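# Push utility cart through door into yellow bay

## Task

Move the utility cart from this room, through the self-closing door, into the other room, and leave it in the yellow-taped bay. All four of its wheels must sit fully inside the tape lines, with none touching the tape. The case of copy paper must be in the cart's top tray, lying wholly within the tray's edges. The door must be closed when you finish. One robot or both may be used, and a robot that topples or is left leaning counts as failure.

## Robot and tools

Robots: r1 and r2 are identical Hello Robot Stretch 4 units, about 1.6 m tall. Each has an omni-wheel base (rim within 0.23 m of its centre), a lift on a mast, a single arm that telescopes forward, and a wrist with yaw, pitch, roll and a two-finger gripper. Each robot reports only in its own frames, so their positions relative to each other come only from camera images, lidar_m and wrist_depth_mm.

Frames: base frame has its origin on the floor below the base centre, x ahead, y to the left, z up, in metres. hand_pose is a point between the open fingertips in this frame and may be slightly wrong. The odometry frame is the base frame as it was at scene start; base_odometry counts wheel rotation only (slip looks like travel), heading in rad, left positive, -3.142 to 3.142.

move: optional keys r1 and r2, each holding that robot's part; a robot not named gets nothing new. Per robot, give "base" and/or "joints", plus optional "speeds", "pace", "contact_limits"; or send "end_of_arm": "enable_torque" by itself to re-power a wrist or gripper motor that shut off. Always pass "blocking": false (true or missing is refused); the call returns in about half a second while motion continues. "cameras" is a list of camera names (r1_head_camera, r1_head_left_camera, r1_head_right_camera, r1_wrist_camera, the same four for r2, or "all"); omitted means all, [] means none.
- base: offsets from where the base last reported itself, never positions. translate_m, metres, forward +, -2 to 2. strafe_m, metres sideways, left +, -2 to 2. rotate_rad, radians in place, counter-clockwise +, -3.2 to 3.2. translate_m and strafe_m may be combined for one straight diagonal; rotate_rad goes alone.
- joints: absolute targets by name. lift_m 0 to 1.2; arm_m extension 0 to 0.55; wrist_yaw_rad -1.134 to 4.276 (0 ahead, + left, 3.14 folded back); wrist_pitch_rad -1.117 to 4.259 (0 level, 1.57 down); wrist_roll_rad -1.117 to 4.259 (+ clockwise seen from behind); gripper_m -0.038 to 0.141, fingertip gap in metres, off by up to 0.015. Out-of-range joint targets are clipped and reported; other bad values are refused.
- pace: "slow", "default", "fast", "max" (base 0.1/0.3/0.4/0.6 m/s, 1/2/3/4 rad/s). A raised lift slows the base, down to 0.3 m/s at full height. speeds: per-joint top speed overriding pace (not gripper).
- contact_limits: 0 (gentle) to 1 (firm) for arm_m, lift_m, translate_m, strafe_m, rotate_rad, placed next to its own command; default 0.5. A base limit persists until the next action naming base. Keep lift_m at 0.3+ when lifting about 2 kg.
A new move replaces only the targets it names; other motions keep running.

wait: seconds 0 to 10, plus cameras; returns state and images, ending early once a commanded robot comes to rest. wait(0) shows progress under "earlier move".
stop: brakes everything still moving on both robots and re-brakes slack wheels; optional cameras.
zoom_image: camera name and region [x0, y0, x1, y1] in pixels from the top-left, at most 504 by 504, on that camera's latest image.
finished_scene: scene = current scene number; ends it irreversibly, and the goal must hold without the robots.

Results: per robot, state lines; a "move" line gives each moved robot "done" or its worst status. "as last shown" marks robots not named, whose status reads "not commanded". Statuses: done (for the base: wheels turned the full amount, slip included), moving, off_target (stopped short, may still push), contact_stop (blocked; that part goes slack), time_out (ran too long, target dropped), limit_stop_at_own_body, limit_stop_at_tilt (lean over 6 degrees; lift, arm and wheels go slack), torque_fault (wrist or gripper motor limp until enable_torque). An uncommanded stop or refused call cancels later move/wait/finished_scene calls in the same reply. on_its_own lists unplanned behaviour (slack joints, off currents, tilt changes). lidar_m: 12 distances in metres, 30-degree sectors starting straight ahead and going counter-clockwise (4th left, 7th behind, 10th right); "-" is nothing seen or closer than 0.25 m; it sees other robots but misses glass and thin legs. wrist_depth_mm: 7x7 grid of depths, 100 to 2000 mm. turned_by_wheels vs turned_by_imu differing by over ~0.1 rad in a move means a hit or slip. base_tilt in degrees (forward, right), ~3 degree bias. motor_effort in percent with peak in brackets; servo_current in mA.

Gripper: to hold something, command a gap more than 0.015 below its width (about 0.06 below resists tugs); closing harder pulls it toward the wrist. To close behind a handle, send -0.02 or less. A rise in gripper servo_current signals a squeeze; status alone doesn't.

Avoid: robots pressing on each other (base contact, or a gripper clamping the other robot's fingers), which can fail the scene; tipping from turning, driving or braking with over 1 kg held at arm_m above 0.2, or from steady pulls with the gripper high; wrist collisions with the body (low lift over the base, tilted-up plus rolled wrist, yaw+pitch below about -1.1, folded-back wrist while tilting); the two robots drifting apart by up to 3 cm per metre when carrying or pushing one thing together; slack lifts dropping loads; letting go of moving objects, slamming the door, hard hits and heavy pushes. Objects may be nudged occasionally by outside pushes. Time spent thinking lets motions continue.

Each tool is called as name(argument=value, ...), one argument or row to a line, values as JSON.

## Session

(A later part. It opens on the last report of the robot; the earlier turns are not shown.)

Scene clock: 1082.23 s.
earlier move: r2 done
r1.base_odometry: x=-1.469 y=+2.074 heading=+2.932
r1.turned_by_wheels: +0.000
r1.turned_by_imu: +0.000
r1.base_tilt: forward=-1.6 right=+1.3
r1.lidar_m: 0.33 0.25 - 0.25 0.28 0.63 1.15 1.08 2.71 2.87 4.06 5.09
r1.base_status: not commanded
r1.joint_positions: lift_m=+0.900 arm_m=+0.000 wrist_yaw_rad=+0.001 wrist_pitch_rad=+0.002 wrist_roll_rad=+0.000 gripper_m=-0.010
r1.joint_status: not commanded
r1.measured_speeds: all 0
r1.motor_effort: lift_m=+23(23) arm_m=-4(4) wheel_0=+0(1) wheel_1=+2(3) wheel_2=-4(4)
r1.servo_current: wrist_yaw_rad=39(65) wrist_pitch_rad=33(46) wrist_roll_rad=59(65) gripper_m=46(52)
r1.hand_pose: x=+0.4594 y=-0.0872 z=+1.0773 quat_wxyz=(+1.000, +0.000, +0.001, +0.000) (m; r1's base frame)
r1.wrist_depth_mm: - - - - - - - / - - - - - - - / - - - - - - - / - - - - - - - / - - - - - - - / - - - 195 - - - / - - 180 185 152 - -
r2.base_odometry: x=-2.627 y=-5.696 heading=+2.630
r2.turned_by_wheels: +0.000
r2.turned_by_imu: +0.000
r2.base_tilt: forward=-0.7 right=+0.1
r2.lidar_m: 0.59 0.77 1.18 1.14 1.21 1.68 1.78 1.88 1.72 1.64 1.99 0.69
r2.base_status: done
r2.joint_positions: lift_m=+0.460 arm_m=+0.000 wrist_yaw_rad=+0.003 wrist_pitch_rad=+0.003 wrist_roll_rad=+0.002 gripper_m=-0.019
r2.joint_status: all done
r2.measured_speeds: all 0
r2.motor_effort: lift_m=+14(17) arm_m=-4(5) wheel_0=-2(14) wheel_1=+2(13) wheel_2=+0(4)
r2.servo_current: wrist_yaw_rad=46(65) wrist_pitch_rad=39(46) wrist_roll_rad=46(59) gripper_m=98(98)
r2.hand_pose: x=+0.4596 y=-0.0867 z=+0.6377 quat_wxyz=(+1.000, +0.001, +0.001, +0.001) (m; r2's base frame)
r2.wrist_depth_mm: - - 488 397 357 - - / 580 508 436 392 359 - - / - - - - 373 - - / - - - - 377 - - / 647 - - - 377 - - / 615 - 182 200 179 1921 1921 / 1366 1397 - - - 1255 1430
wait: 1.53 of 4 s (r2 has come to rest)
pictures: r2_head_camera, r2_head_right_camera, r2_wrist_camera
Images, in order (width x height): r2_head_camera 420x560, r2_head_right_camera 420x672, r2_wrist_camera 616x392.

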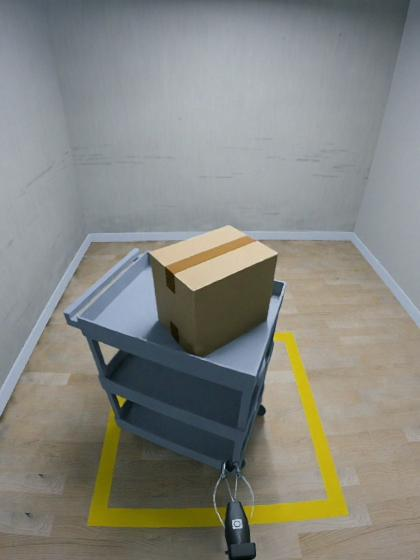

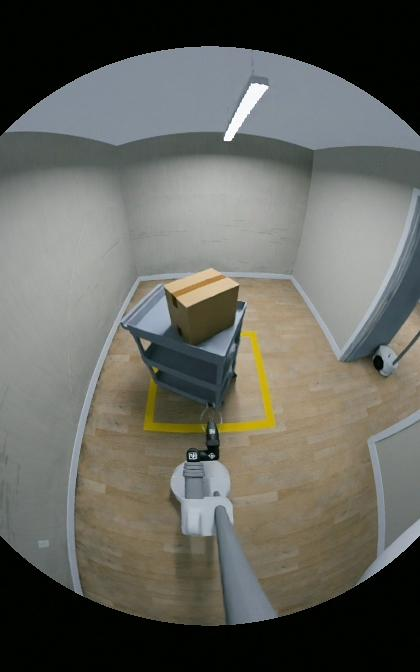

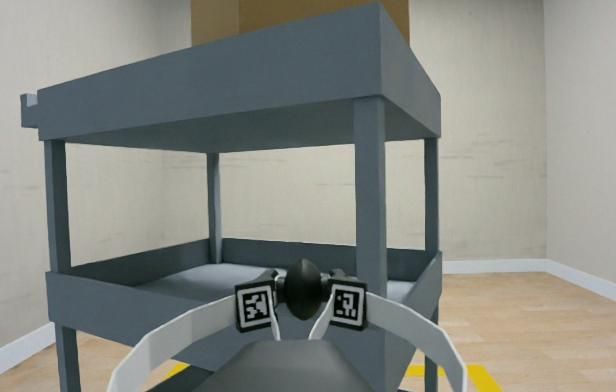

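move(
  r2={"base":{"strafe_m":0.05},"joints":{"lift_m":0.56}},
  blocking=false,
  cameras=[],
)

wait(
  seconds=4,
  cameras=["r2_wrist_camera"],
)

move(
  r2={"base":{"translate_m":0.2},"pace":"slow","contact_limits":{"translate_m":0.2}},
  blocking=false,
  cameras=[],
)

wait(
  seconds=4,
  cameras=["r2_wrist_camera","r2_head_camera"],
)

Scene clock: 1089.37 s.
move: r2 moving
r1: as last shown
r1.base_tilt: forward=-1.6 right=+1.2
r1.lidar_m: 0.29 0.25 - 0.25 0.26 0.61 1.13 1.04 2.73 2.85 4.05 5.10
r1.motor_effort: lift_m=+23(23) arm_m=-4(4) wheel_0=+0(1) wheel_1=+2(2) wheel_2=-4(4)
r1.servo_current: wrist_yaw_rad=46(59) wrist_pitch_rad=46(46) wrist_roll_rad=52(65) gripper_m=46(46)
r1.wrist_depth_mm: - - - - - - - / - - - - - - - / - - - - - - - / - - - - - - - / - - - - - - - / - - - 195 - - - / - - 181 185 152 - -
r2.base_odometry: x=-2.644 y=-5.726 heading=+2.630
r2.turned_by_wheels: +0.000
r2.turned_by_imu: +0.000
r2.base_tilt: forward=-0.7 right=+0.0
r2.lidar_m: 0.62 0.82 1.16 1.11 1.13 1.64 1.80 1.88 1.75 1.67 2.00 0.63
r2.base_status: strafe_m moving
r2.joint_positions: lift_m=+0.498 arm_m=+0.000 wrist_yaw_rad=+0.003 wrist_pitch_rad=+0.003 wrist_roll_rad=+0.002 gripper_m=-0.019
r2.joint_status: lift_m moving
r2.measured_speeds: translate_m=+0.000 strafe_m=+0.104 rotate_rad=-0.001 lift_m=+0.146 arm_m=+0.000 wrist_yaw_rad=+0.000 wrist_pitch_rad=+0.000 wrist_roll_rad=+0.000
r2.motor_effort: lift_m=+20(25) arm_m=-4(5) wheel_0=-4(12) wheel_1=+5(13) wheel_2=+1(2)
r2.servo_current: wrist_yaw_rad=46(59) wrist_pitch_rad=39(39) wrist_roll_rad=52(52) gripper_m=98(98)
r2.hand_pose: x=+0.4596 y=-0.0867 z=+0.6750 quat_wxyz=(+1.000, +0.001, +0.001, +0.001) (m; r2's base frame)
r2.wrist_depth_mm: - - 597 500 559 - - / - - 462 402 364 - - / 609 544 462 424 370 - - / 627 - - - - - - / 634 - - - - - - / - - 182 201 178 - 1863 / 1430 580 - - - 1336 1464
pictures: none
No camera images: "cameras" was empty.

Scene clock: 1090.30 s.
earlier move: r2 done
r1.base_odometry: x=-1.469 y=+2.074 heading=+2.932
r1.turned_by_wheels: +0.000
r1.turned_by_imu: +0.000
r1.base_tilt: forward=-1.6 right=+1.3
r1.lidar_m: 0.33 0.25 - 0.25 0.26 0.66 1.15 1.09 2.72 2.88 4.05 5.10
r1.base_status: not commanded
r1.joint_positions: lift_m=+0.900 arm_m=+0.000 wrist_yaw_rad=+0.001 wrist_pitch_rad=+0.002 wrist_roll_rad=+0.000 gripper_m=-0.010
r1.joint_status: not commanded
r1.measured_speeds: all 0
r1.motor_effort: lift_m=+23(23) arm_m=-4(4) wheel_0=+0(1) wheel_1=+2(3) wheel_2=-4(4)
r1.servo_current: wrist_yaw_rad=39(59) wrist_pitch_rad=52(52) wrist_roll_rad=46(65) gripper_m=46(46)
r1.hand_pose: x=+0.4594 y=-0.0872 z=+1.0773 quat_wxyz=(+1.000, +0.000, +0.001, +0.000) (m; r1's base frame)
r1.wrist_depth_mm: - - - - - - - / - - - - - - - / - - - - - - - / - - - - - - - / - - - - - - - / - - - 194 - - - / - - 180 185 152 - -
r2.base_odometry: x=-2.652 y=-5.740 heading=+2.630
r2.turned_by_wheels: +0.000
r2.turned_by_imu: +0.001
r2.base_tilt: forward=-0.7 right=+0.1
r2.lidar_m: 0.63 0.80 1.13 1.09 1.17 1.63 1.80 1.91 1.76 1.71 2.01 0.63
r2.base_status: done
r2.joint_positions: lift_m=+0.560 arm_m=+0.000 wrist_yaw_rad=+0.003 wrist_pitch_rad=+0.003 wrist_roll_rad=+0.002 gripper_m=-0.019
r2.joint_status: all done
r2.measured_speeds: all 0
r2.motor_effort: lift_m=+21(25) arm_m=-4(5) wheel_0=+0(12) wheel_1=+2(13) wheel_2=+0(2)
r2.servo_current: wrist_yaw_rad=59(59) wrist_pitch_rad=39(46) wrist_roll_rad=39(65) gripper_m=91(98)
r2.hand_pose: x=+0.4596 y=-0.0867 z=+0.7371 quat_wxyz=(+1.000, +0.001, +0.001, +0.001) (m; r2's base frame)
r2.wrist_depth_mm: - - - 488 569 - - / - - 654 492 574 - - / - 574 477 413 368 - - / - - - - 382 - - / - - - - - - - / - - 182 200 179 - - / 1499 - - - - 1430 1537
wait: 0.93 of 4 s (r2 has come to rest)
pictures: r2_wrist_camera
Images, in order (width x height): r2_wrist_camera 616x392.

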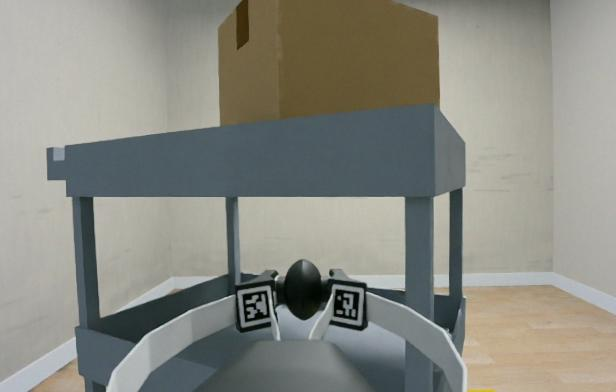

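Scene clock: 1090.80 s.
move: r2 moving
r1: as last shown
r1.lidar_m: 0.31 0.25 - 0.25 0.27 0.61 1.12 1.10 2.72 2.87 4.04 5.10
r1.motor_effort: lift_m=+23(23) arm_m=-4(4) wheel_0=+1(1) wheel_1=+2(2) wheel_2=-4(4)
r1.servo_current: wrist_yaw_rad=65(72) wrist_pitch_rad=39(46) wrist_roll_rad=59(59) gripper_m=46(52)
r2.base_odometry: x=-2.663 y=-5.734 heading=+2.630
r2.turned_by_wheels: +0.000
r2.turned_by_imu: +0.000
r2.base_tilt: forward=-0.7 right=+0.1
r2.lidar_m: 0.63 0.79 1.14 1.09 1.15 1.58 1.80 1.90 1.78 1.68 1.97 0.61
r2.base_status: translate_m moving
r2.joint_positions: lift_m=+0.560 arm_m=+0.000 wrist_yaw_rad=+0.003 wrist_pitch_rad=+0.003 wrist_roll_rad=+0.002 gripper_m=-0.019
r2.joint_status: not commanded
r2.measured_speeds: translate_m=+0.048 strafe_m=+0.000 rotate_rad=-0.001 lift_m=+0.000 arm_m=+0.000 wrist_yaw_rad=+0.000 wrist_pitch_rad=+0.000 wrist_roll_rad=+0.000
r2.motor_effort: lift_m=+21(21) arm_m=-4(5) wheel_0=+5(9) wheel_1=+5(7) wheel_2=-9(10)
r2.servo_current: wrist_yaw_rad=52(59) wrist_pitch_rad=39(46) wrist_roll_rad=39(59) gripper_m=98(98)
r2.contact_limits: translate_m 0.2
r2.hand_pose: x=+0.4596 y=-0.0867 z=+0.7371 quat_wxyz=(+1.000, +0.001, +0.001, +0.001) (m; r2's base frame)
r2.wrist_depth_mm: - - - 477 554 - - / - - 640 477 554 - - / - 549 466 404 357 - - / 621 - - - 366 - - / - - - - - - - / - - 181 201 181 - - / 1430 - - - 368 1397 1576
pictures: none
No camera images: "cameras" was empty.

Scene clock: 1093.57 s.
earlier move: r2 done
r1.base_odometry: x=-1.469 y=+2.074 heading=+2.932
r1.turned_by_wheels: +0.000
r1.turned_by_imu: +0.000
r1.base_tilt: forward=-1.6 right=+1.3
r1.lidar_m: 0.31 0.25 - 0.25 0.28 0.65 1.14 1.09 2.72 2.88 4.07 5.10
r1.base_status: not commanded
r1.joint_positions: lift_m=+0.900 arm_m=+0.000 wrist_yaw_rad=+0.001 wrist_pitch_rad=+0.002 wrist_roll_rad=+0.000 gripper_m=-0.010
r1.joint_status: not commanded
r1.measured_speeds: all 0
r1.motor_effort: lift_m=+23(23) arm_m=-4(4) wheel_0=+0(1) wheel_1=+2(3) wheel_2=-4(5)
r1.servo_current: wrist_yaw_rad=52(72) wrist_pitch_rad=46(52) wrist_roll_rad=46(78) gripper_m=46(52)
r1.hand_pose: x=+0.4594 y=-0.0872 z=+1.0773 quat_wxyz=(+1.000, +0.000, +0.001, +0.000) (m; r1's base frame)
r1.wrist_depth_mm: - - - - - - - / - - - - - - - / - - - - - - - / - - - - - - - / - - - - - - - / - - - 194 - - - / - - 181 185 152 - -
r2.base_odometry: x=-2.826 y=-5.642 heading=+2.630
r2.turned_by_wheels: +0.000
r2.turned_by_imu: +0.001
r2.base_tilt: forward=-0.7 right=+0.1
r2.lidar_m: 0.46 0.56 1.15 1.08 1.14 1.60 2.00 2.10 1.78 1.71 1.91 0.42
r2.base_status: done
r2.joint_positions: lift_m=+0.560 arm_m=+0.000 wrist_yaw_rad=+0.003 wrist_pitch_rad=+0.003 wrist_roll_rad=+0.002 gripper_m=-0.019
r2.joint_status: not commanded
r2.measured_speeds: all 0
r2.motor_effort: lift_m=+21(21) arm_m=-4(5) wheel_0=+4(10) wheel_1=+5(7) wheel_2=-4(11)
r2.servo_current: wrist_yaw_rad=39(59) wrist_pitch_rad=46(52) wrist_roll_rad=59(59) gripper_m=91(98)
r2.contact_limits: translate_m 0.2
r2.hand_pose: x=+0.4596 y=-0.0867 z=+0.7371 quat_wxyz=(+1.000, +0.001, +0.001, +0.001) (m; r2's base frame)
r2.wrist_depth_mm: - - 320 297 332 170 - / - - 243 210 187 171 - / 334 278 239 210 187 169 159 / - - - - - - - / - - - - - - 168 / - - 185 200 180 - 168 / 539 580 - - - 171 169
wait: 2.77 of 4 s (r2 has come to rest)
pictures: r2_head_camera, r2_wrist_camera
Images, in order (width x height): r2_head_camera 420x560, r2_wrist_camera 616x392.

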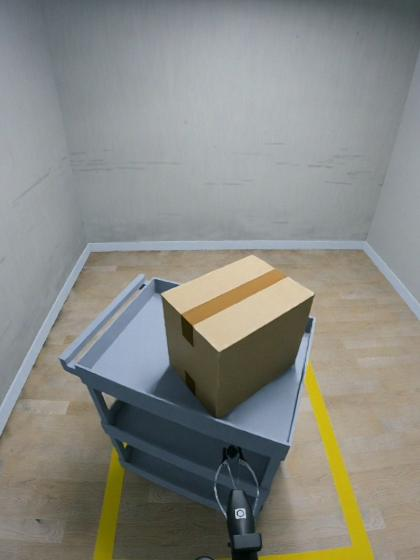

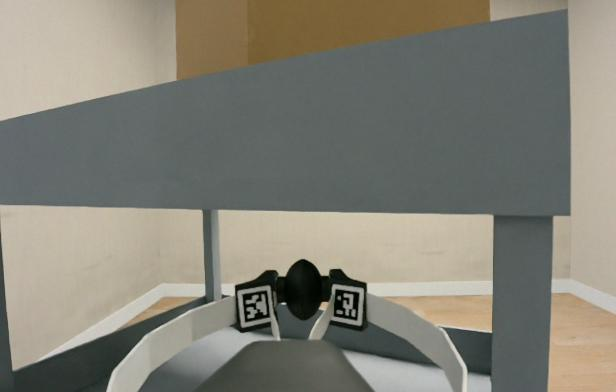

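move(
  r2={"base":{"translate_m":0.05},"pace":"slow","contact_limits":{"translate_m":0.2}},
  blocking=false,
  cameras=[],
)

wait(
  seconds=3,
  cameras=[],
)

move(
  r2={"base":{"strafe_m":-0.22},"pace":"slow","contact_limits":{"strafe_m":0.4}},
  blocking=false,
  cameras=[],
)

wait(
  seconds=5,
  cameras=["r2_wrist_camera","r2_head_camera"],
)

Scene clock: 1100.40 s.
move: r2 moving
r1: as last shown
r1.lidar_m: 0.33 0.25 - 0.25 0.27 0.62 1.16 1.08 2.72 2.88 4.03 5.09
r1.motor_effort: lift_m=+23(23) arm_m=-4(4) wheel_0=+0(1) wheel_1=+2(3) wheel_2=-4(4)
r1.servo_current: wrist_yaw_rad=39(59) wrist_pitch_rad=52(52) wrist_roll_rad=46(65) gripper_m=46(46)
r1.wrist_depth_mm: - - - - - - - / - - - - - - - / - - - - - - - / - - - - - - - / - - - - - - - / - - - 195 - - - / - - 181 185 152 - -
r2.base_odometry: x=-2.837 y=-5.636 heading=+2.630
r2.turned_by_wheels: +0.000
r2.turned_by_imu: +0.001
r2.base_tilt: forward=-0.7 right=+0.1
r2.lidar_m: 0.43 0.55 1.13 1.08 1.15 1.60 2.00 2.10 1.77 1.70 1.92 0.40
r2.base_status: translate_m moving
r2.joint_positions: lift_m=+0.560 arm_m=+0.000 wrist_yaw_rad=+0.003 wrist_pitch_rad=+0.003 wrist_roll_rad=+0.002 gripper_m=-0.019
r2.joint_status: not commanded
r2.measured_speeds: translate_m=+0.049 strafe_m=+0.000 rotate_rad=+0.000 lift_m=+0.000 arm_m=+0.000 wrist_yaw_rad=+0.000 wrist_pitch_rad=+0.000 wrist_roll_rad=+0.000
r2.motor_effort: lift_m=+21(21) arm_m=-4(5) wheel_0=+5(9) wheel_1=+7(7) wheel_2=-9(10)
r2.servo_current: wrist_yaw_rad=52(52) wrist_pitch_rad=39(46) wrist_roll_rad=39(59) gripper_m=91(98)
r2.contact_limits: translate_m 0.2
r2.hand_pose: x=+0.4596 y=-0.0867 z=+0.7371 quat_wxyz=(+1.000, +0.001, +0.001, +0.001) (m; r2's base frame)
r2.wrist_depth_mm: - - 303 279 310 159 - / - 283 226 201 177 160 151 / 315 263 228 200 179 160 - / - 286 242 - - - - / - - - - - - - / - - 185 200 180 - 160 / 554 580 - - - 163 -
pictures: none
No camera images: "cameras" was empty.

Scene clock: 1101.60 s.
earlier move: r2 done
r1.base_odometry: x=-1.469 y=+2.074 heading=+2.932
r1.turned_by_wheels: +0.000
r1.turned_by_imu: +0.000
r1.base_tilt: forward=-1.6 right=+1.3
r1.lidar_m: 0.33 0.25 - 0.25 0.25 0.64 1.15 1.10 2.69 2.88 4.07 5.09
r1.base_status: not commanded
r1.joint_positions: lift_m=+0.900 arm_m=+0.000 wrist_yaw_rad=+0.001 wrist_pitch_rad=+0.002 wrist_roll_rad=+0.000 gripper_m=-0.010
r1.joint_status: not commanded
r1.measured_speeds: all 0
r1.motor_effort: lift_m=+23(23) arm_m=-4(4) wheel_0=+0(1) wheel_1=+2(3) wheel_2=-4(4)
r1.servo_current: wrist_yaw_rad=39(65) wrist_pitch_rad=46(52) wrist_roll_rad=59(65) gripper_m=39(46)
r1.hand_pose: x=+0.4594 y=-0.0872 z=+1.0773 quat_wxyz=(+1.000, +0.000, +0.001, +0.000) (m; r1's base frame)
r1.wrist_depth_mm: - - - - - - - / - - - - - - - / - - - - - - - / - - - - - - - / - - - - - - - / - - - 194 - - - / - - 180 185 152 - -
r2.base_odometry: x=-2.869 y=-5.617 heading=+2.630
r2.turned_by_wheels: +0.000
r2.turned_by_imu: +0.000
r2.base_tilt: forward=-0.6 right=+0.1
r2.lidar_m: 0.39 0.51 1.16 1.08 1.15 1.58 2.03 2.12 1.76 1.70 1.90 0.37
r2.base_status: done
r2.joint_positions: lift_m=+0.560 arm_m=+0.000 wrist_yaw_rad=+0.003 wrist_pitch_rad=+0.003 wrist_roll_rad=+0.002 gripper_m=-0.019
r2.joint_status: not commanded
r2.measured_speeds: all 0
r2.motor_effort: lift_m=+21(21) arm_m=-4(5) wheel_0=+3(9) wheel_1=+4(7) wheel_2=-7(11)
r2.servo_current: wrist_yaw_rad=46(59) wrist_pitch_rad=39(46) wrist_roll_rad=59(59) gripper_m=91(98)
r2.contact_limits: translate_m 0.2
r2.hand_pose: x=+0.4596 y=-0.0867 z=+0.7371 quat_wxyz=(+1.000, +0.001, +0.001, +0.001) (m; r2's base frame)
r2.wrist_depth_mm: - - 225 168 142 129 - / 247 210 181 159 143 131 - / 255 212 183 161 143 130 - / - 230 185 - - - - / - - - - - - - / - - 185 200 180 - - / 535 559 - - - 122 -
wait: 1.20 of 3 s (r2 has come to rest)
pictures: none
No camera images: "cameras" was empty.

Scene clock: 1102.10 s.
move: r2 moving
r1: as last shown
r1.lidar_m: 0.30 0.25 - 0.25 0.26 0.61 1.16 1.09 2.71 2.88 4.04 5.09
r1.servo_current: wrist_yaw_rad=46(59) wrist_pitch_rad=33(52) wrist_roll_rad=59(65) gripper_m=52(52)
r1.wrist_depth_mm: - - - - - - - / - - - - - - - / - - - - - - - / - - - - - - - / - - - - - - - / - - - 195 - - - / - - 180 185 152 - -
r2.base_odometry: x=-2.862 y=-5.605 heading=+2.630
r2.turned_by_wheels: +0.000
r2.turned_by_imu: +0.000
r2.base_tilt: forward=-0.7 right=+0.1
r2.lidar_m: 0.39 0.50 1.16 1.08 1.17 1.65 2.03 2.14 1.76 1.72 1.88 0.37
r2.base_status: strafe_m moving
r2.joint_positions: lift_m=+0.560 arm_m=+0.000 wrist_yaw_rad=+0.003 wrist_pitch_rad=+0.003 wrist_roll_rad=+0.002 gripper_m=-0.019
r2.joint_status: not commanded
r2.measured_speeds: translate_m=+0.001 strafe_m=-0.056 rotate_rad=-0.003 lift_m=+0.000 arm_m=+0.000 wrist_yaw_rad=+0.000 wrist_pitch_rad=+0.000 wrist_roll_rad=+0.000
r2.motor_effort: lift_m=+21(21) arm_m=-4(4) wheel_0=+3(10) wheel_1=-6(9) wheel_2=-1(4)
r2.servo_current: wrist_yaw_rad=46(52) wrist_pitch_rad=33(46) wrist_roll_rad=46(52) gripper_m=98(98)
r2.contact_limits: strafe_m 0.4
r2.hand_pose: x=+0.4596 y=-0.0867 z=+0.7371 quat_wxyz=(+1.000, +0.001, +0.001, +0.001) (m; r2's base frame)
r2.wrist_depth_mm: - - 227 156 136 123 - / 237 203 175 153 138 126 - / 241 205 176 157 139 125 - / - 221 - - - - - / - - - - - - - / - - 184 200 179 - - / 549 569 - - - 128 -
pictures: none
No camera images: "cameras" was empty.

Scene clock: 1104.93 s.
earlier move: r2 done
r1.base_odometry: x=-1.469 y=+2.074 heading=+2.932
r1.turned_by_wheels: +0.000
r1.turned_by_imu: +0.000
r1.base_tilt: forward=-1.6 right=+1.3
r1.lidar_m: 0.31 0.25 - 0.25 0.25 0.60 1.16 1.08 2.73 2.87 4.04 5.09
r1.base_status: not commanded
r1.joint_positions: lift_m=+0.900 arm_m=+0.000 wrist_yaw_rad=+0.001 wrist_pitch_rad=+0.002 wrist_roll_rad=+0.000 gripper_m=-0.010
r1.joint_status: not commanded
r1.measured_speeds: all 0
r1.motor_effort: lift_m=+23(23) arm_m=-4(4) wheel_0=+1(1) wheel_1=+2(3) wheel_2=-4(4)
r1.servo_current: wrist_yaw_rad=39(72) wrist_pitch_rad=46(52) wrist_roll_rad=39(72) gripper_m=46(52)
r1.hand_pose: x=+0.4594 y=-0.0872 z=+1.0773 quat_wxyz=(+1.000, +0.000, +0.001, +0.000) (m; r1's base frame)
r1.wrist_depth_mm: - - - - - - - / - - - - - - - / - - - - - - - / - - - - - - - / - - - - - - - / - - - 194 - - - / - - 180 185 152 - -
r2.base_odometry: x=-2.762 y=-5.426 heading=+2.631
r2.turned_by_wheels: +0.000
r2.turned_by_imu: +0.001
r2.base_tilt: forward=-0.7 right=+0.0
r2.lidar_m: 0.39 0.41 0.61 1.30 1.38 1.93 2.06 2.14 1.55 1.52 1.70 0.41
r2.base_status: done
r2.joint_positions: lift_m=+0.560 arm_m=+0.000 wrist_yaw_rad=+0.003 wrist_pitch_rad=+0.003 wrist_roll_rad=+0.002 gripper_m=-0.019
r2.joint_status: not commanded
r2.measured_speeds: all 0
r2.motor_effort: lift_m=+21(21) arm_m=-4(5) wheel_0=+7(13) wheel_1=-3(10) wheel_2=+0(4)
r2.servo_current: wrist_yaw_rad=52(65) wrist_pitch_rad=46(46) wrist_roll_rad=39(65) gripper_m=98(98)
r2.contact_limits: strafe_m 0.4
r2.hand_pose: x=+0.4596 y=-0.0864 z=+0.7371 quat_wxyz=(+1.000, +0.001, +0.001, +0.002) (m; r2's base frame)
r2.wrist_depth_mm: 227 227 293 173 171 - - / 181 179 176 173 171 - - / 183 179 176 174 172 - - / - - - - - - - / - - - - 180 - - / - - 187 200 180 - - / - - - - 181 - 1576
wait: 2.83 of 5 s (r2 has come to rest)
pictures: r2_head_camera, r2_wrist_camera
Images, in order (width x height): r2_head_camera 420x560, r2_wrist_camera 616x392.

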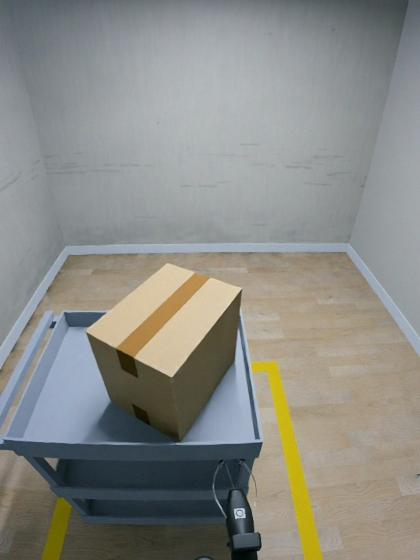

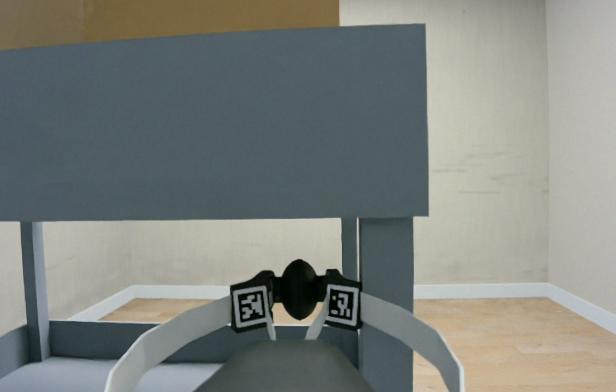

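move(
  r2={"base":{"strafe_m":-0.055},"pace":"slow","contact_limits":{"strafe_m":0.4}},
  blocking=false,
  cameras=[],
)

wait(
  seconds=3,
  cameras=[],
)

move(
  r2={"base":{"strafe_m":0.06},"pace":"slow"},
  blocking=false,
  cameras=[],
)

wait(
  seconds=3,
  cameras=[],
)

move(
  r2={"base":{"translate_m":-0.5}},
  blocking=false,
  cameras=[],
)

wait(
  seconds=4,
  cameras=["r2_head_camera","r2_head_left_camera"],
)

zoom_image(
  camera="r2_head_camera",
  region=[0, 250, 320, 540],
)

Scene clock: 1116.50 s.
move: r2 moving
r1: as last shown
r1.base_tilt: forward=-1.6 right=+1.2
r1.lidar_m: 0.32 0.25 - 0.25 0.26 0.63 1.18 1.08 2.72 2.87 4.06 5.10
r1.motor_effort: lift_m=+23(23) arm_m=-4(4) wheel_0=+0(1) wheel_1=+2(2) wheel_2=-4(4)
r1.servo_current: wrist_yaw_rad=59(65) wrist_pitch_rad=52(52) wrist_roll_rad=46(65) gripper_m=46(46)
r1.wrist_depth_mm: - - - - - - - / - - - - - - - / - - - - - - - / - - - - - - - / - - - - - - - / - - - 195 - - - / - - 181 185 152 - -
r2.base_odometry: x=-2.755 y=-5.413 heading=+2.631
r2.turned_by_wheels: +0.000
r2.turned_by_imu: +0.001
r2.base_tilt: forward=-0.7 right=+0.0
r2.lidar_m: 0.37 0.40 0.57 1.31 1.38 1.93 2.05 2.08 1.54 1.49 1.70 0.43
r2.base_status: strafe_m moving
r2.joint_positions: lift_m=+0.560 arm_m=+0.000 wrist_yaw_rad=+0.005 wrist_pitch_rad=+0.003 wrist_roll_rad=+0.002 gripper_m=-0.019
r2.joint_status: not commanded
r2.measured_speeds: translate_m=+0.000 strafe_m=-0.056 rotate_rad=+0.002 lift_m=+0.000 arm_m=+0.000 wrist_yaw_rad=+0.004 wrist_pitch_rad=+0.000 wrist_roll_rad=+0.000
r2.motor_effort: lift_m=+21(21) arm_m=-4(4) wheel_0=+13(14) wheel_1=-8(8) wheel_2=-1(1)
r2.servo_current: wrist_yaw_rad=39(52) wrist_pitch_rad=39(52) wrist_roll_rad=52(59) gripper_m=85(98)
r2.contact_limits: strafe_m 0.4
r2.hand_pose: x=+0.4597 y=-0.0860 z=+0.7371 quat_wxyz=(+1.000, +0.001, +0.001, +0.002) (m; r2's base frame)
r2.wrist_depth_mm: 222 229 297 362 171 - - / 180 178 176 173 171 - - / 182 179 177 174 173 - - / - - - - - - - / - - - - 180 - - / - - 187 193 180 - - / - - - - 182 1499 1576
pictures: none
No camera images: "cameras" was empty.

Scene clock: 1117.67 s.
earlier move: r2 done
r1.base_odometry: x=-1.469 y=+2.074 heading=+2.932
r1.turned_by_wheels: +0.000
r1.turned_by_imu: +0.000
r1.base_tilt: forward=-1.6 right=+1.3
r1.lidar_m: 0.31 0.25 - 0.25 0.25 0.63 1.12 1.09 2.69 2.86 4.06 5.09
r1.base_status: not commanded
r1.joint_positions: lift_m=+0.900 arm_m=+0.000 wrist_yaw_rad=+0.001 wrist_pitch_rad=+0.002 wrist_roll_rad=+0.000 gripper_m=-0.010
r1.joint_status: not commanded
r1.measured_speeds: all 0
r1.motor_effort: lift_m=+23(23) arm_m=-4(4) wheel_0=+0(1) wheel_1=+2(3) wheel_2=-4(5)
r1.servo_current: wrist_yaw_rad=46(72) wrist_pitch_rad=39(52) wrist_roll_rad=59(65) gripper_m=46(46)
r1.hand_pose: x=+0.4594 y=-0.0872 z=+1.0773 quat_wxyz=(+1.000, +0.000, +0.001, +0.000) (m; r1's base frame)
r1.wrist_depth_mm: - - - - - - - / - - - - - - - / - - - - - - - / - - - - - - - / - - - - - - - / - - - 193 - - - / - - 180 185 153 - -
r2.base_odometry: x=-2.735 y=-5.378 heading=+2.631
r2.turned_by_wheels: +0.000
r2.turned_by_imu: +0.000
r2.base_tilt: forward=-0.7 right=+0.0
r2.lidar_m: 0.40 0.40 0.51 1.36 1.44 2.00 2.05 2.00 1.51 1.46 1.67 0.45
r2.base_status: done
r2.joint_positions: lift_m=+0.560 arm_m=+0.000 wrist_yaw_rad=+0.004 wrist_pitch_rad=+0.003 wrist_roll_rad=+0.002 gripper_m=-0.019
r2.joint_status: not commanded
r2.measured_speeds: all 0
r2.motor_effort: lift_m=+21(21) arm_m=-4(4) wheel_0=+8(16) wheel_1=-5(8) wheel_2=+0(2)
r2.servo_current: wrist_yaw_rad=33(65) wrist_pitch_rad=46(52) wrist_roll_rad=52(59) gripper_m=85(98)
r2.contact_limits: strafe_m 0.4
r2.hand_pose: x=+0.4597 y=-0.0863 z=+0.7371 quat_wxyz=(+1.000, +0.001, +0.001, +0.002) (m; r2's base frame)
r2.wrist_depth_mm: 221 253 322 462 - - - / 179 182 185 189 191 - - / 180 183 186 190 192 - - / - - 187 191 - - - / - - - - 200 - - / - - 187 200 180 - - / - - - - - - 1618
wait: 1.17 of 3 s (r2 has come to rest)
pictures: none
No camera images: "cameras" was empty.

Scene clock: 1118.17 s.
move: r2 moving
r1: as last shown
r1.lidar_m: 0.31 0.25 - 0.25 0.28 0.63 1.13 1.08 2.71 2.88 4.08 5.09
r1.motor_effort: lift_m=+23(23) arm_m=-4(4) wheel_0=+0(1) wheel_1=+2(2) wheel_2=-4(4)
r1.servo_current: wrist_yaw_rad=39(52) wrist_pitch_rad=52(52) wrist_roll_rad=65(65) gripper_m=39(46)
r1.wrist_depth_mm: - - - - - - - / - - - - - - - / - - - - - - - / - - - - - - - / - - - - - - - / - - - 194 - - - / - - 181 185 153 - -
r2.base_odometry: x=-2.742 y=-5.390 heading=+2.631
r2.turned_by_wheels: +0.000
r2.turned_by_imu: +0.000
r2.base_tilt: forward=-0.7 right=+0.1
r2.lidar_m: 0.38 0.40 0.54 1.34 1.40 2.00 2.05 2.06 1.51 1.47 1.67 0.44
r2.base_status: strafe_m moving
r2.joint_positions: lift_m=+0.560 arm_m=+0.000 wrist_yaw_rad=+0.003 wrist_pitch_rad=+0.003 wrist_roll_rad=+0.002 gripper_m=-0.019
r2.joint_status: not commanded
r2.measured_speeds: translate_m=+0.001 strafe_m=+0.057 rotate_rad=-0.005 lift_m=+0.000 arm_m=+0.000 wrist_yaw_rad=+0.000 wrist_pitch_rad=+0.000 wrist_roll_rad=+0.000
r2.motor_effort: lift_m=+21(21) arm_m=-4(5) wheel_0=-6(8) wheel_1=+8(9) wheel_2=+0(2)
r2.servo_current: wrist_yaw_rad=39(59) wrist_pitch_rad=33(46) wrist_roll_rad=52(59) gripper_m=98(98)
r2.hand_pose: x=+0.4596 y=-0.0866 z=+0.7371 quat_wxyz=(+1.000, +0.001, +0.001, +0.001) (m; r2's base frame)
r2.wrist_depth_mm: 216 237 314 452 - - - / 178 181 185 189 192 - - / 179 182 186 190 193 - - / - - 188 192 - - - / - - - - 202 - - / - - 187 202 179 - - / - - - - - 1397 1576
pictures: none
No camera images: "cameras" was empty.

Scene clock: 1119.40 s.
earlier move: r2 done
r1.base_odometry: x=-1.469 y=+2.074 heading=+2.932
r1.turned_by_wheels: +0.000
r1.turned_by_imu: +0.000
r1.base_tilt: forward=-1.6 right=+1.3
r1.lidar_m: 0.30 0.25 - 0.25 0.27 0.64 1.14 1.08 2.72 2.87 4.08 5.08
r1.base_status: not commanded
r1.joint_positions: lift_m=+0.900 arm_m=+0.000 wrist_yaw_rad=+0.001 wrist_pitch_rad=+0.002 wrist_roll_rad=+0.000 gripper_m=-0.010
r1.joint_status: not commanded
r1.measured_speeds: all 0
r1.motor_effort: lift_m=+23(23) arm_m=-4(4) wheel_0=+1(1) wheel_1=+2(3) wheel_2=-4(4)
r1.servo_current: wrist_yaw_rad=46(65) wrist_pitch_rad=39(52) wrist_roll_rad=46(65) gripper_m=46(52)
r1.hand_pose: x=+0.4594 y=-0.0872 z=+1.0773 quat_wxyz=(+1.000, +0.000, +0.001, +0.000) (m; r1's base frame)
r1.wrist_depth_mm: - - - - - - - / - - - - - - - / - - - - - - - / - - - - - - - / - - - - - - - / - - - 194 - - - / - - 180 185 152 - -
r2.base_odometry: x=-2.764 y=-5.430 heading=+2.631
r2.turned_by_wheels: +0.000
r2.turned_by_imu: +0.000
r2.base_tilt: forward=-0.6 right=+0.0
r2.lidar_m: 0.38 0.41 0.50 1.31 1.36 1.92 2.05 2.09 1.55 1.50 1.70 0.45
r2.base_status: done
r2.joint_positions: lift_m=+0.560 arm_m=+0.000 wrist_yaw_rad=+0.003 wrist_pitch_rad=+0.003 wrist_roll_rad=+0.002 gripper_m=-0.019
r2.joint_status: not commanded
r2.measured_speeds: all 0
r2.motor_effort: lift_m=+21(21) arm_m=-4(5) wheel_0=-3(11) wheel_1=+3(9) wheel_2=+0(2)
r2.servo_current: wrist_yaw_rad=46(59) wrist_pitch_rad=33(46) wrist_roll_rad=59(65) gripper_m=98(98)
r2.hand_pose: x=+0.4596 y=-0.0866 z=+0.7371 quat_wxyz=(+1.000, +0.001, +0.001, +0.001) (m; r2's base frame)
r2.wrist_depth_mm: 173 177 239 322 - - - / 173 176 179 182 186 190 - / 175 177 180 183 187 190 - / - - - 185 217 - - / - - - - - 200 - / - - 187 200 182 202 - / - - - - - 122 1576
wait: 1.23 of 3 s (r2 has come to rest)
pictures: none
No camera images: "cameras" was empty.

Scene clock: 1119.90 s.
move: r2 moving
r1: as last shown
r1.lidar_m: 0.31 0.25 - 0.25 0.27 0.63 1.14 1.08 2.72 2.88 4.07 5.09
r1.servo_current: wrist_yaw_rad=52(59) wrist_pitch_rad=39(46) wrist_roll_rad=46(65) gripper_m=46(46)
r1.wrist_depth_mm: - - - - - - - / - - - - - - - / - - - - - - - / - - - - - - - / - - - - - - - / - - - 195 - - - / - - 181 185 152 - -
r2.base_odometry: x=-2.737 y=-5.446 heading=+2.630
r2.turned_by_wheels: +0.000
r2.turned_by_imu: +0.000
r2.base_tilt: forward=-0.7 right=+0.1
r2.lidar_m: 0.42 0.42 0.55 1.30 1.37 1.89 2.01 2.09 1.56 1.50 1.71 0.47
r2.base_status: translate_m moving
r2.joint_positions: lift_m=+0.560 arm_m=+0.000 wrist_yaw_rad=+0.003 wrist_pitch_rad=+0.003 wrist_roll_rad=+0.002 gripper_m=-0.019
r2.joint_status: not commanded
r2.measured_speeds: translate_m=-0.122 strafe_m=+0.000 rotate_rad=-0.005 lift_m=+0.000 arm_m=+0.000 wrist_yaw_rad=+0.000 wrist_pitch_rad=+0.000 wrist_roll_rad=+0.000
r2.motor_effort: lift_m=+21(21) arm_m=-4(5) wheel_0=-4(9) wheel_1=-9(9) wheel_2=+13(13)
r2.servo_current: wrist_yaw_rad=39(59) wrist_pitch_rad=46(46) wrist_roll_rad=39(59) gripper_m=91(98)
r2.hand_pose: x=+0.4596 y=-0.0866 z=+0.7371 quat_wxyz=(+1.000, +0.001, +0.001, +0.001) (m; r2's base frame)
r2.wrist_depth_mm: 304 254 278 387 - - - / 197 201 205 209 213 216 - / 200 203 206 210 214 219 - / - - - 213 227 225 - / - - - - - 227 - / - - 187 201 180 229 - / - - - - 249 122 1576
pictures: none
No camera images: "cameras" was empty.

Scene clock: 1122.57 s.
earlier move: r2 done
r1.base_odometry: x=-1.469 y=+2.074 heading=+2.932
r1.turned_by_wheels: +0.000
r1.turned_by_imu: +0.000
r1.base_tilt: forward=-1.6 right=+1.3
r1.lidar_m: 0.32 0.25 - 0.25 0.25 0.66 1.10 1.08 2.72 2.89 4.05 5.09
r1.base_status: not commanded
r1.joint_positions: lift_m=+0.900 arm_m=+0.000 wrist_yaw_rad=+0.001 wrist_pitch_rad=+0.002 wrist_roll_rad=+0.000 gripper_m=-0.010
r1.joint_status: not commanded
r1.measured_speeds: all 0
r1.motor_effort: lift_m=+23(23) arm_m=-4(4) wheel_0=+0(1) wheel_1=+3(3) wheel_2=-4(4)
r1.servo_current: wrist_yaw_rad=52(65) wrist_pitch_rad=46(52) wrist_roll_rad=59(72) gripper_m=46(52)
r1.hand_pose: x=+0.4594 y=-0.0872 z=+1.0773 quat_wxyz=(+1.000, +0.000, +0.001, +0.000) (m; r1's base frame)
r1.wrist_depth_mm: - - - - - - - / - - - - - - - / - - - - - - - / - - - - - - - / - - - - - - - / - - - 194 - - - / - - 181 185 152 - -
r2.base_odometry: x=-2.328 y=-5.675 heading=+2.630
r2.turned_by_wheels: +0.000
r2.turned_by_imu: +0.000
r2.base_tilt: forward=-0.7 right=+0.1
r2.lidar_m: 0.88 0.91 1.34 1.30 1.39 1.63 1.55 1.63 1.56 1.48 1.99 2.17
r2.base_status: done
r2.joint_positions: lift_m=+0.560 arm_m=+0.000 wrist_yaw_rad=+0.003 wrist_pitch_rad=+0.003 wrist_roll_rad=+0.002 gripper_m=-0.019
r2.joint_status: not commanded
r2.measured_speeds: all 0
r2.motor_effort: lift_m=+21(21) arm_m=-4(5) wheel_0=-3(12) wheel_1=-4(9) wheel_2=+2(14)
r2.servo_current: wrist_yaw_rad=46(59) wrist_pitch_rad=39(46) wrist_roll_rad=52(59) gripper_m=98(98)
r2.hand_pose: x=+0.4596 y=-0.0866 z=+0.7371 quat_wxyz=(+1.000, +0.001, +0.001, +0.001) (m; r2's base frame)
r2.wrist_depth_mm: - - - - - - - / - - 750 842 - - - / 640 - 750 854 - - - / 640 - - - - - - / 647 - - - - - - / 668 - 181 200 180 - - / 1464 - - - - 1430 1537
wait: 2.67 of 4 s (r2 has come to rest)
pictures: r2_head_camera, r2_head_left_camera
Images, in order (width x height): r2_head_camera 420x560, r2_head_left_camera 420x672.

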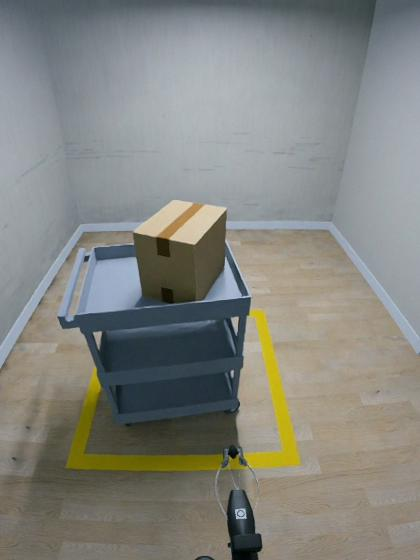

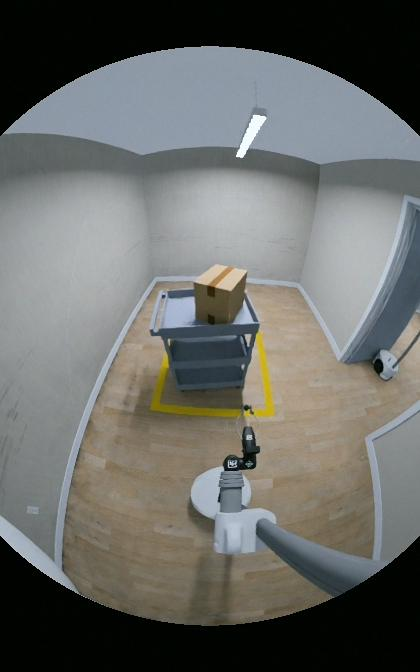

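Scaled by 1.575 from the camera's 420x560 image, which has a finer 1200x1600 frame.

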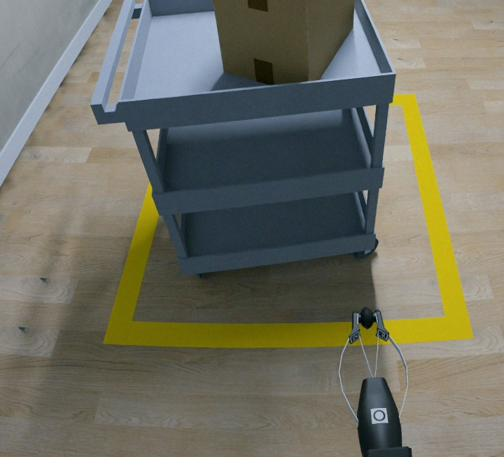

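move(
  r1={"base":{"strafe_m":-1.3},"pace":"slow"},
  blocking=false,
  cameras=["r1_head_left_camera"],
)

wait(
  seconds=10,
  cameras=["r1_head_left_camera"],
)

wait(
  seconds=8,
  cameras=["r1_head_left_camera","r2_head_right_camera"],
)

Scene clock: 1131.53 s.
move: r1 moving
r1.base_odometry: x=-1.466 y=+2.088 heading=+2.932
r1.turned_by_wheels: +0.000
r1.turned_by_imu: +0.000
r1.base_tilt: forward=-1.6 right=+1.3
r1.lidar_m: 0.31 0.25 - 0.25 0.26 0.68 1.12 1.07 2.70 2.87 4.04 5.08
r1.base_status: strafe_m moving
r1.joint_positions: lift_m=+0.900 arm_m=+0.000 wrist_yaw_rad=+0.001 wrist_pitch_rad=+0.002 wrist_roll_rad=+0.000 gripper_m=-0.010
r1.joint_status: not commanded
r1.measured_speeds: translate_m=+0.000 strafe_m=-0.056 rotate_rad=-0.001 lift_m=+0.000 arm_m=+0.000 wrist_yaw_rad=+0.000 wrist_pitch_rad=+0.000 wrist_roll_rad=+0.000
r1.motor_effort: lift_m=+23(23) arm_m=-4(4) wheel_0=+7(7) wheel_1=+0(5) wheel_2=+0(3)
r1.servo_current: wrist_yaw_rad=46(65) wrist_pitch_rad=39(52) wrist_roll_rad=65(65) gripper_m=46(46)
r1.hand_pose: x=+0.4594 y=-0.0872 z=+1.0773 quat_wxyz=(+1.000, +0.000, +0.001, +0.000) (m; r1's base frame)
r1.wrist_depth_mm: - - - - - - - / - - - - - - - / - - - - - - - / - - - - - - - / - - - - - - - / - - - 194 - - - / - - 180 181 152 - -
r2: as last shown
r2.lidar_m: 0.88 0.90 1.37 1.29 1.39 1.64 1.55 1.65 1.54 1.46 2.00 2.15
r2.motor_effort: lift_m=+21(21) arm_m=-4(5) wheel_0=-3(4) wheel_1=-5(5) wheel_2=+2(2)
r2.servo_current: wrist_yaw_rad=33(59) wrist_pitch_rad=39(46) wrist_roll_rad=46(65) gripper_m=85(98)
r2.wrist_depth_mm: - - - - - - - / - - 750 854 - - - / 640 - 750 854 - - - / 640 - - - - - - / 647 - - - - - - / 676 - 181 200 181 - - / 1499 - - - - 1430 1537
pictures: r1_head_left_camera
Images, in order (width x height): r1_head_left_camera 420x672.

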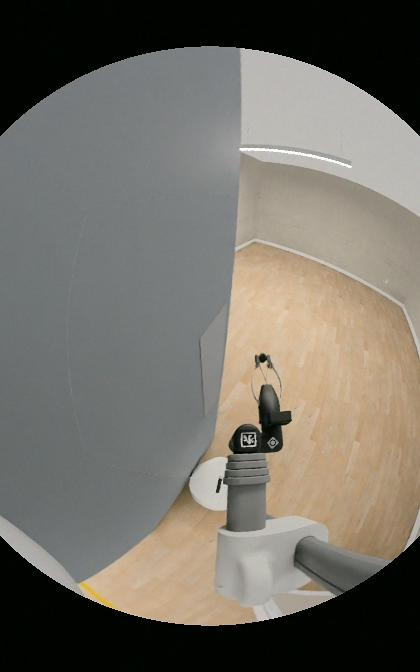

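Scene clock: 1141.53 s.
earlier move: r1 moving
r1.base_odometry: x=-1.260 y=+3.059 heading=+2.932
r1.turned_by_wheels: +0.000
r1.turned_by_imu: -0.006
r1.base_tilt: forward=-1.6 right=+1.3
r1.lidar_m: 3.96 2.95 2.85 1.70 1.18 1.05 1.28 1.84 1.86 1.96 2.80 4.55
r1.base_status: strafe_m moving
r1.joint_positions: lift_m=+0.900 arm_m=+0.000 wrist_yaw_rad=+0.001 wrist_pitch_rad=+0.002 wrist_roll_rad=+0.000 gripper_m=-0.010
r1.joint_status: not commanded
r1.measured_speeds: translate_m=+0.001 strafe_m=-0.100 rotate_rad=-0.005 lift_m=+0.000 arm_m=+0.000 wrist_yaw_rad=+0.000 wrist_pitch_rad=+0.000 wrist_roll_rad=+0.000
r1.motor_effort: lift_m=+23(23) arm_m=-4(4) wheel_0=+3(10) wheel_1=-6(7) wheel_2=+2(3)
r1.servo_current: wrist_yaw_rad=39(72) wrist_pitch_rad=46(52) wrist_roll_rad=46(65) gripper_m=46(52)
r1.hand_pose: x=+0.4594 y=-0.0872 z=+1.0773 quat_wxyz=(+1.000, +0.000, +0.001, +0.000) (m; r1's base frame)
r1.wrist_depth_mm: - - - - - - - / - - - - - - - / - - - - - - - / - - - - - - - / - - - - - - - / - - - 195 - - - / - - 180 185 152 - -
r2.base_odometry: x=-2.328 y=-5.675 heading=+2.630
r2.turned_by_wheels: +0.000
r2.turned_by_imu: +0.001
r2.base_tilt: forward=-0.7 right=+0.1
r2.lidar_m: 0.88 0.88 1.36 1.30 1.38 1.65 1.54 1.63 1.54 1.48 1.72 2.16
r2.base_status: not commanded
r2.joint_positions: lift_m=+0.560 arm_m=+0.000 wrist_yaw_rad=+0.003 wrist_pitch_rad=+0.003 wrist_roll_rad=+0.002 gripper_m=-0.019
r2.joint_status: not commanded
r2.measured_speeds: all 0
r2.motor_effort: lift_m=+21(21) arm_m=-4(5) wheel_0=-3(4) wheel_1=-4(5) wheel_2=+2(3)
r2.servo_current: wrist_yaw_rad=46(65) wrist_pitch_rad=46(52) wrist_roll_rad=46(65) gripper_m=91(98)
r2.hand_pose: x=+0.4596 y=-0.0866 z=+0.7371 quat_wxyz=(+1.000, +0.001, +0.001, +0.001) (m; r2's base frame)
r2.wrist_depth_mm: - - - - - - - / - - 759 854 - - - / 640 - 750 854 - - - / 640 - - - - - - / 647 - - - - - - / 676 - 181 200 180 - - / 1464 - - - - 1430 1537
wait: 10.00 s; no rest
pictures: r1_head_left_camera
Images, in order (width x height): r1_head_left_camera 420x672.

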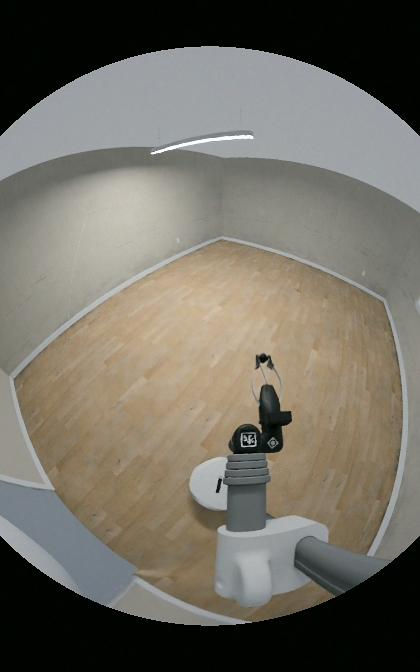

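Scene clock: 1145.17 s.
earlier move: r1 done
r1.base_odometry: x=-1.199 y=+3.345 heading=+2.932
r1.turned_by_wheels: +0.000
r1.turned_by_imu: -0.001
r1.base_tilt: forward=-1.6 right=+1.3
r1.lidar_m: 4.27 3.18 3.10 1.89 1.31 1.35 1.45 1.70 1.63 1.69 2.44 4.41
r1.base_status: done
r1.joint_positions: lift_m=+0.900 arm_m=+0.000 wrist_yaw_rad=+0.001 wrist_pitch_rad=+0.002 wrist_roll_rad=+0.000 gripper_m=-0.010
r1.joint_status: not commanded
r1.measured_speeds: all 0
r1.motor_effort: lift_m=+23(23) arm_m=-4(4) wheel_0=+3(10) wheel_1=-2(7) wheel_2=+1(3)
r1.servo_current: wrist_yaw_rad=59(72) wrist_pitch_rad=39(52) wrist_roll_rad=46(72) gripper_m=46(52)
r1.hand_pose: x=+0.4594 y=-0.0872 z=+1.0773 quat_wxyz=(+1.000, +0.000, +0.001, +0.000) (m; r1's base frame)
r1.wrist_depth_mm: - - - - - - - / - - - - - - - / - - - - - - - / - - - - - - - / - - - - - - - / - - - 195 - - - / - - 180 185 152 - -
r2.base_odometry: x=-2.328 y=-5.675 heading=+2.630
r2.turned_by_wheels: +0.000
r2.turned_by_imu: +0.001
r2.base_tilt: forward=-0.7 right=+0.1
r2.lidar_m: 0.88 0.89 1.35 1.32 1.40 1.62 1.55 1.61 1.55 1.48 1.65 2.16
r2.base_status: not commanded
r2.joint_positions: lift_m=+0.560 arm_m=+0.000 wrist_yaw_rad=+0.003 wrist_pitch_rad=+0.003 wrist_roll_rad=+0.002 gripper_m=-0.019
r2.joint_status: not commanded
r2.measured_speeds: all 0
r2.motor_effort: lift_m=+21(21) arm_m=-4(5) wheel_0=-3(4) wheel_1=-4(5) wheel_2=+2(3)
r2.servo_current: wrist_yaw_rad=46(65) wrist_pitch_rad=39(52) wrist_roll_rad=39(65) gripper_m=91(98)
r2.hand_pose: x=+0.4596 y=-0.0866 z=+0.7371 quat_wxyz=(+1.000, +0.001, +0.001, +0.001) (m; r2's base frame)
r2.wrist_depth_mm: - - - - - - - / - - 750 866 - - - / 634 - 759 854 - - - / 640 - - - - - - / 647 - - - - - - / 676 - 181 200 180 - - / 1537 - - - - 1430 1576
wait: 3.63 of 8 s (r1 has come to rest)
pictures: r1_head_left_camera, r2_head_right_camera
Images, in order (width x height): r1_head_left_camera 420x672, r2_head_right_camera 420x672.

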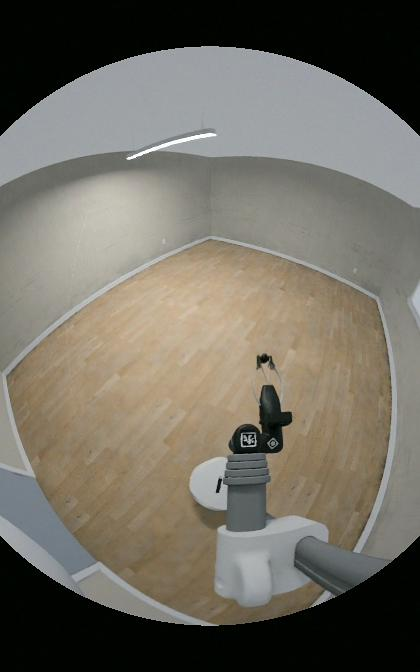

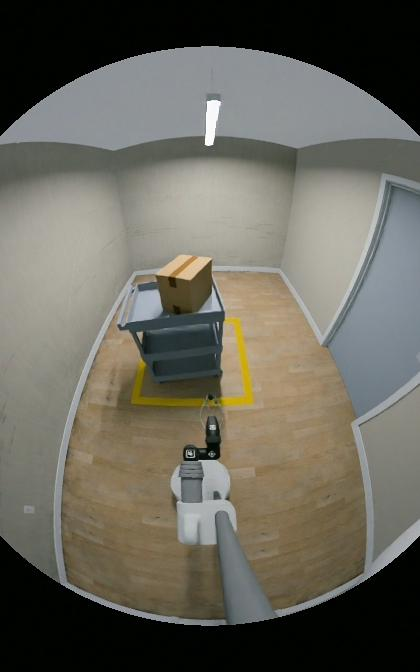

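move(
  r2={"base":{"strafe_m":0.75}},
  blocking=false,
  cameras=[],
)

wait(
  seconds=6,
  cameras=["r2_head_camera"],
)

zoom_image(
  camera="r2_head_camera",
  region=[100, 220, 400, 500],
)

Scene clock: 1151.93 s.
move: r2 moving
r1: as last shown
r1.turned_by_imu: +0.000
r1.lidar_m: 4.29 3.17 3.10 1.87 1.34 1.34 1.42 1.67 1.63 1.71 2.42 4.39
r1.motor_effort: lift_m=+23(23) arm_m=-4(4) wheel_0=+2(3) wheel_1=-2(2) wheel_2=+1(1)
r1.servo_current: wrist_yaw_rad=65(65) wrist_pitch_rad=39(46) wrist_roll_rad=46(59) gripper_m=39(52)
r1.wrist_depth_mm: - - - - - - - / - - - - - - - / - - - - - - - / - - - - - - - / - - - - - - - / - - - 194 - - - / - - 180 185 152 - -
r2.base_odometry: x=-2.346 y=-5.706 heading=+2.630
r2.turned_by_wheels: +0.000
r2.turned_by_imu: +0.000
r2.base_tilt: forward=-0.7 right=+0.1
r2.lidar_m: 0.88 0.89 1.33 1.27 1.33 1.64 1.55 1.63 1.60 1.52 1.70 2.21
r2.base_status: strafe_m moving
r2.joint_positions: lift_m=+0.560 arm_m=+0.000 wrist_yaw_rad=+0.003 wrist_pitch_rad=+0.003 wrist_roll_rad=+0.002 gripper_m=-0.019
r2.joint_status: not commanded
r2.measured_speeds: translate_m=+0.002 strafe_m=+0.142 rotate_rad=-0.009 lift_m=+0.000 arm_m=+0.000 wrist_yaw_rad=+0.000 wrist_pitch_rad=+0.000 wrist_roll_rad=+0.000
r2.motor_effort: lift_m=+21(21) arm_m=-4(4) wheel_0=-9(10) wheel_1=+10(11) wheel_2=-1(2)
r2.servo_current: wrist_yaw_rad=39(59) wrist_pitch_rad=46(46) wrist_roll_rad=39(52) gripper_m=91(98)
r2.hand_pose: x=+0.4596 y=-0.0866 z=+0.7371 quat_wxyz=(+1.000, +0.001, +0.001, +0.001) (m; r2's base frame)
r2.wrist_depth_mm: - - - - - - - / - - 768 788 - - - / 640 - 768 788 - - - / 640 - - - - - - / - - - - - - - / 668 931 181 200 179 - - / 1537 143 - - - 1430 1576
pictures: none
No camera images: "cameras" was empty.

Scene clock: 1155.27 s.
earlier move: r2 done
r1.base_odometry: x=-1.199 y=+3.345 heading=+2.932
r1.turned_by_wheels: +0.000
r1.turned_by_imu: +0.000
r1.base_tilt: forward=-1.6 right=+1.3
r1.lidar_m: 4.24 3.19 3.08 1.89 1.36 1.36 1.43 1.67 1.63 1.72 2.43 4.40
r1.base_status: not commanded
r1.joint_positions: lift_m=+0.900 arm_m=+0.000 wrist_yaw_rad=+0.001 wrist_pitch_rad=+0.002 wrist_roll_rad=+0.000 gripper_m=-0.010
r1.joint_status: not commanded
r1.measured_speeds: all 0
r1.motor_effort: lift_m=+23(23) arm_m=-4(4) wheel_0=+3(4) wheel_1=-2(2) wheel_2=+1(1)
r1.servo_current: wrist_yaw_rad=65(72) wrist_pitch_rad=39(52) wrist_roll_rad=33(65) gripper_m=39(52)
r1.hand_pose: x=+0.4594 y=-0.0872 z=+1.0773 quat_wxyz=(+1.000, +0.000, +0.001, +0.000) (m; r1's base frame)
r1.wrist_depth_mm: - - - - - - - / - - - - - - - / - - - - - - - / - - - - - - - / - - - - - - - / - - - 195 - - - / - - 181 185 152 - -
r2.base_odometry: x=-2.695 y=-6.329 heading=+2.630
r2.turned_by_wheels: +0.000
r2.turned_by_imu: +0.001
r2.base_tilt: forward=-0.7 right=+0.1
r2.lidar_m: 1.01 0.78 0.59 0.55 0.60 0.82 1.56 1.60 2.26 2.24 1.33 0.90
r2.base_status: done
r2.joint_positions: lift_m=+0.560 arm_m=+0.000 wrist_yaw_rad=+0.003 wrist_pitch_rad=+0.003 wrist_roll_rad=+0.002 gripper_m=-0.019
r2.joint_status: not commanded
r2.measured_speeds: all 0
r2.motor_effort: lift_m=+21(21) arm_m=-4(5) wheel_0=-1(13) wheel_1=+2(12) wheel_2=+0(2)
r2.servo_current: wrist_yaw_rad=52(65) wrist_pitch_rad=46(46) wrist_roll_rad=46(59) gripper_m=91(98)
r2.hand_pose: x=+0.4596 y=-0.0866 z=+0.7371 quat_wxyz=(+1.000, +0.001, +0.001, +0.001) (m; r2's base frame)
r2.wrist_depth_mm: - - - - - - - / - - - - - - 741 / - - - - - 615 615 / - - - - - - - / - - - - - - - / - - 183 202 179 - - / - - - - - - -
wait: 3.33 of 6 s (r2 has come to rest)
pictures: r2_head_camera
Images, in order (width x height): r2_head_camera 420x560.

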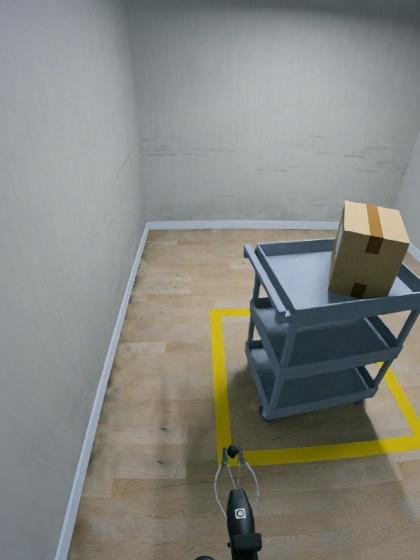

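Scaled by 1.680 from the camera's 420x560 image, which has a finer 1200x1600 frame.

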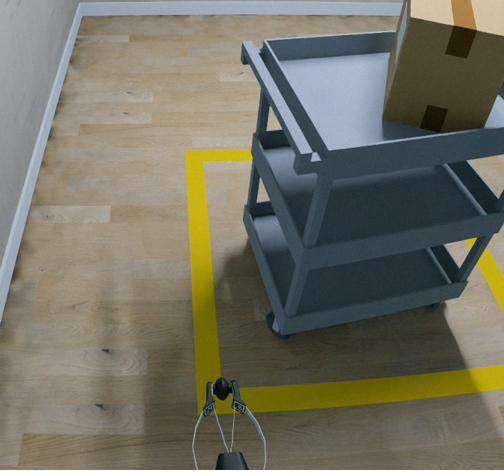

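All inside.

finished_scene(
  scene=1,
)

The scene is finished: the task was done.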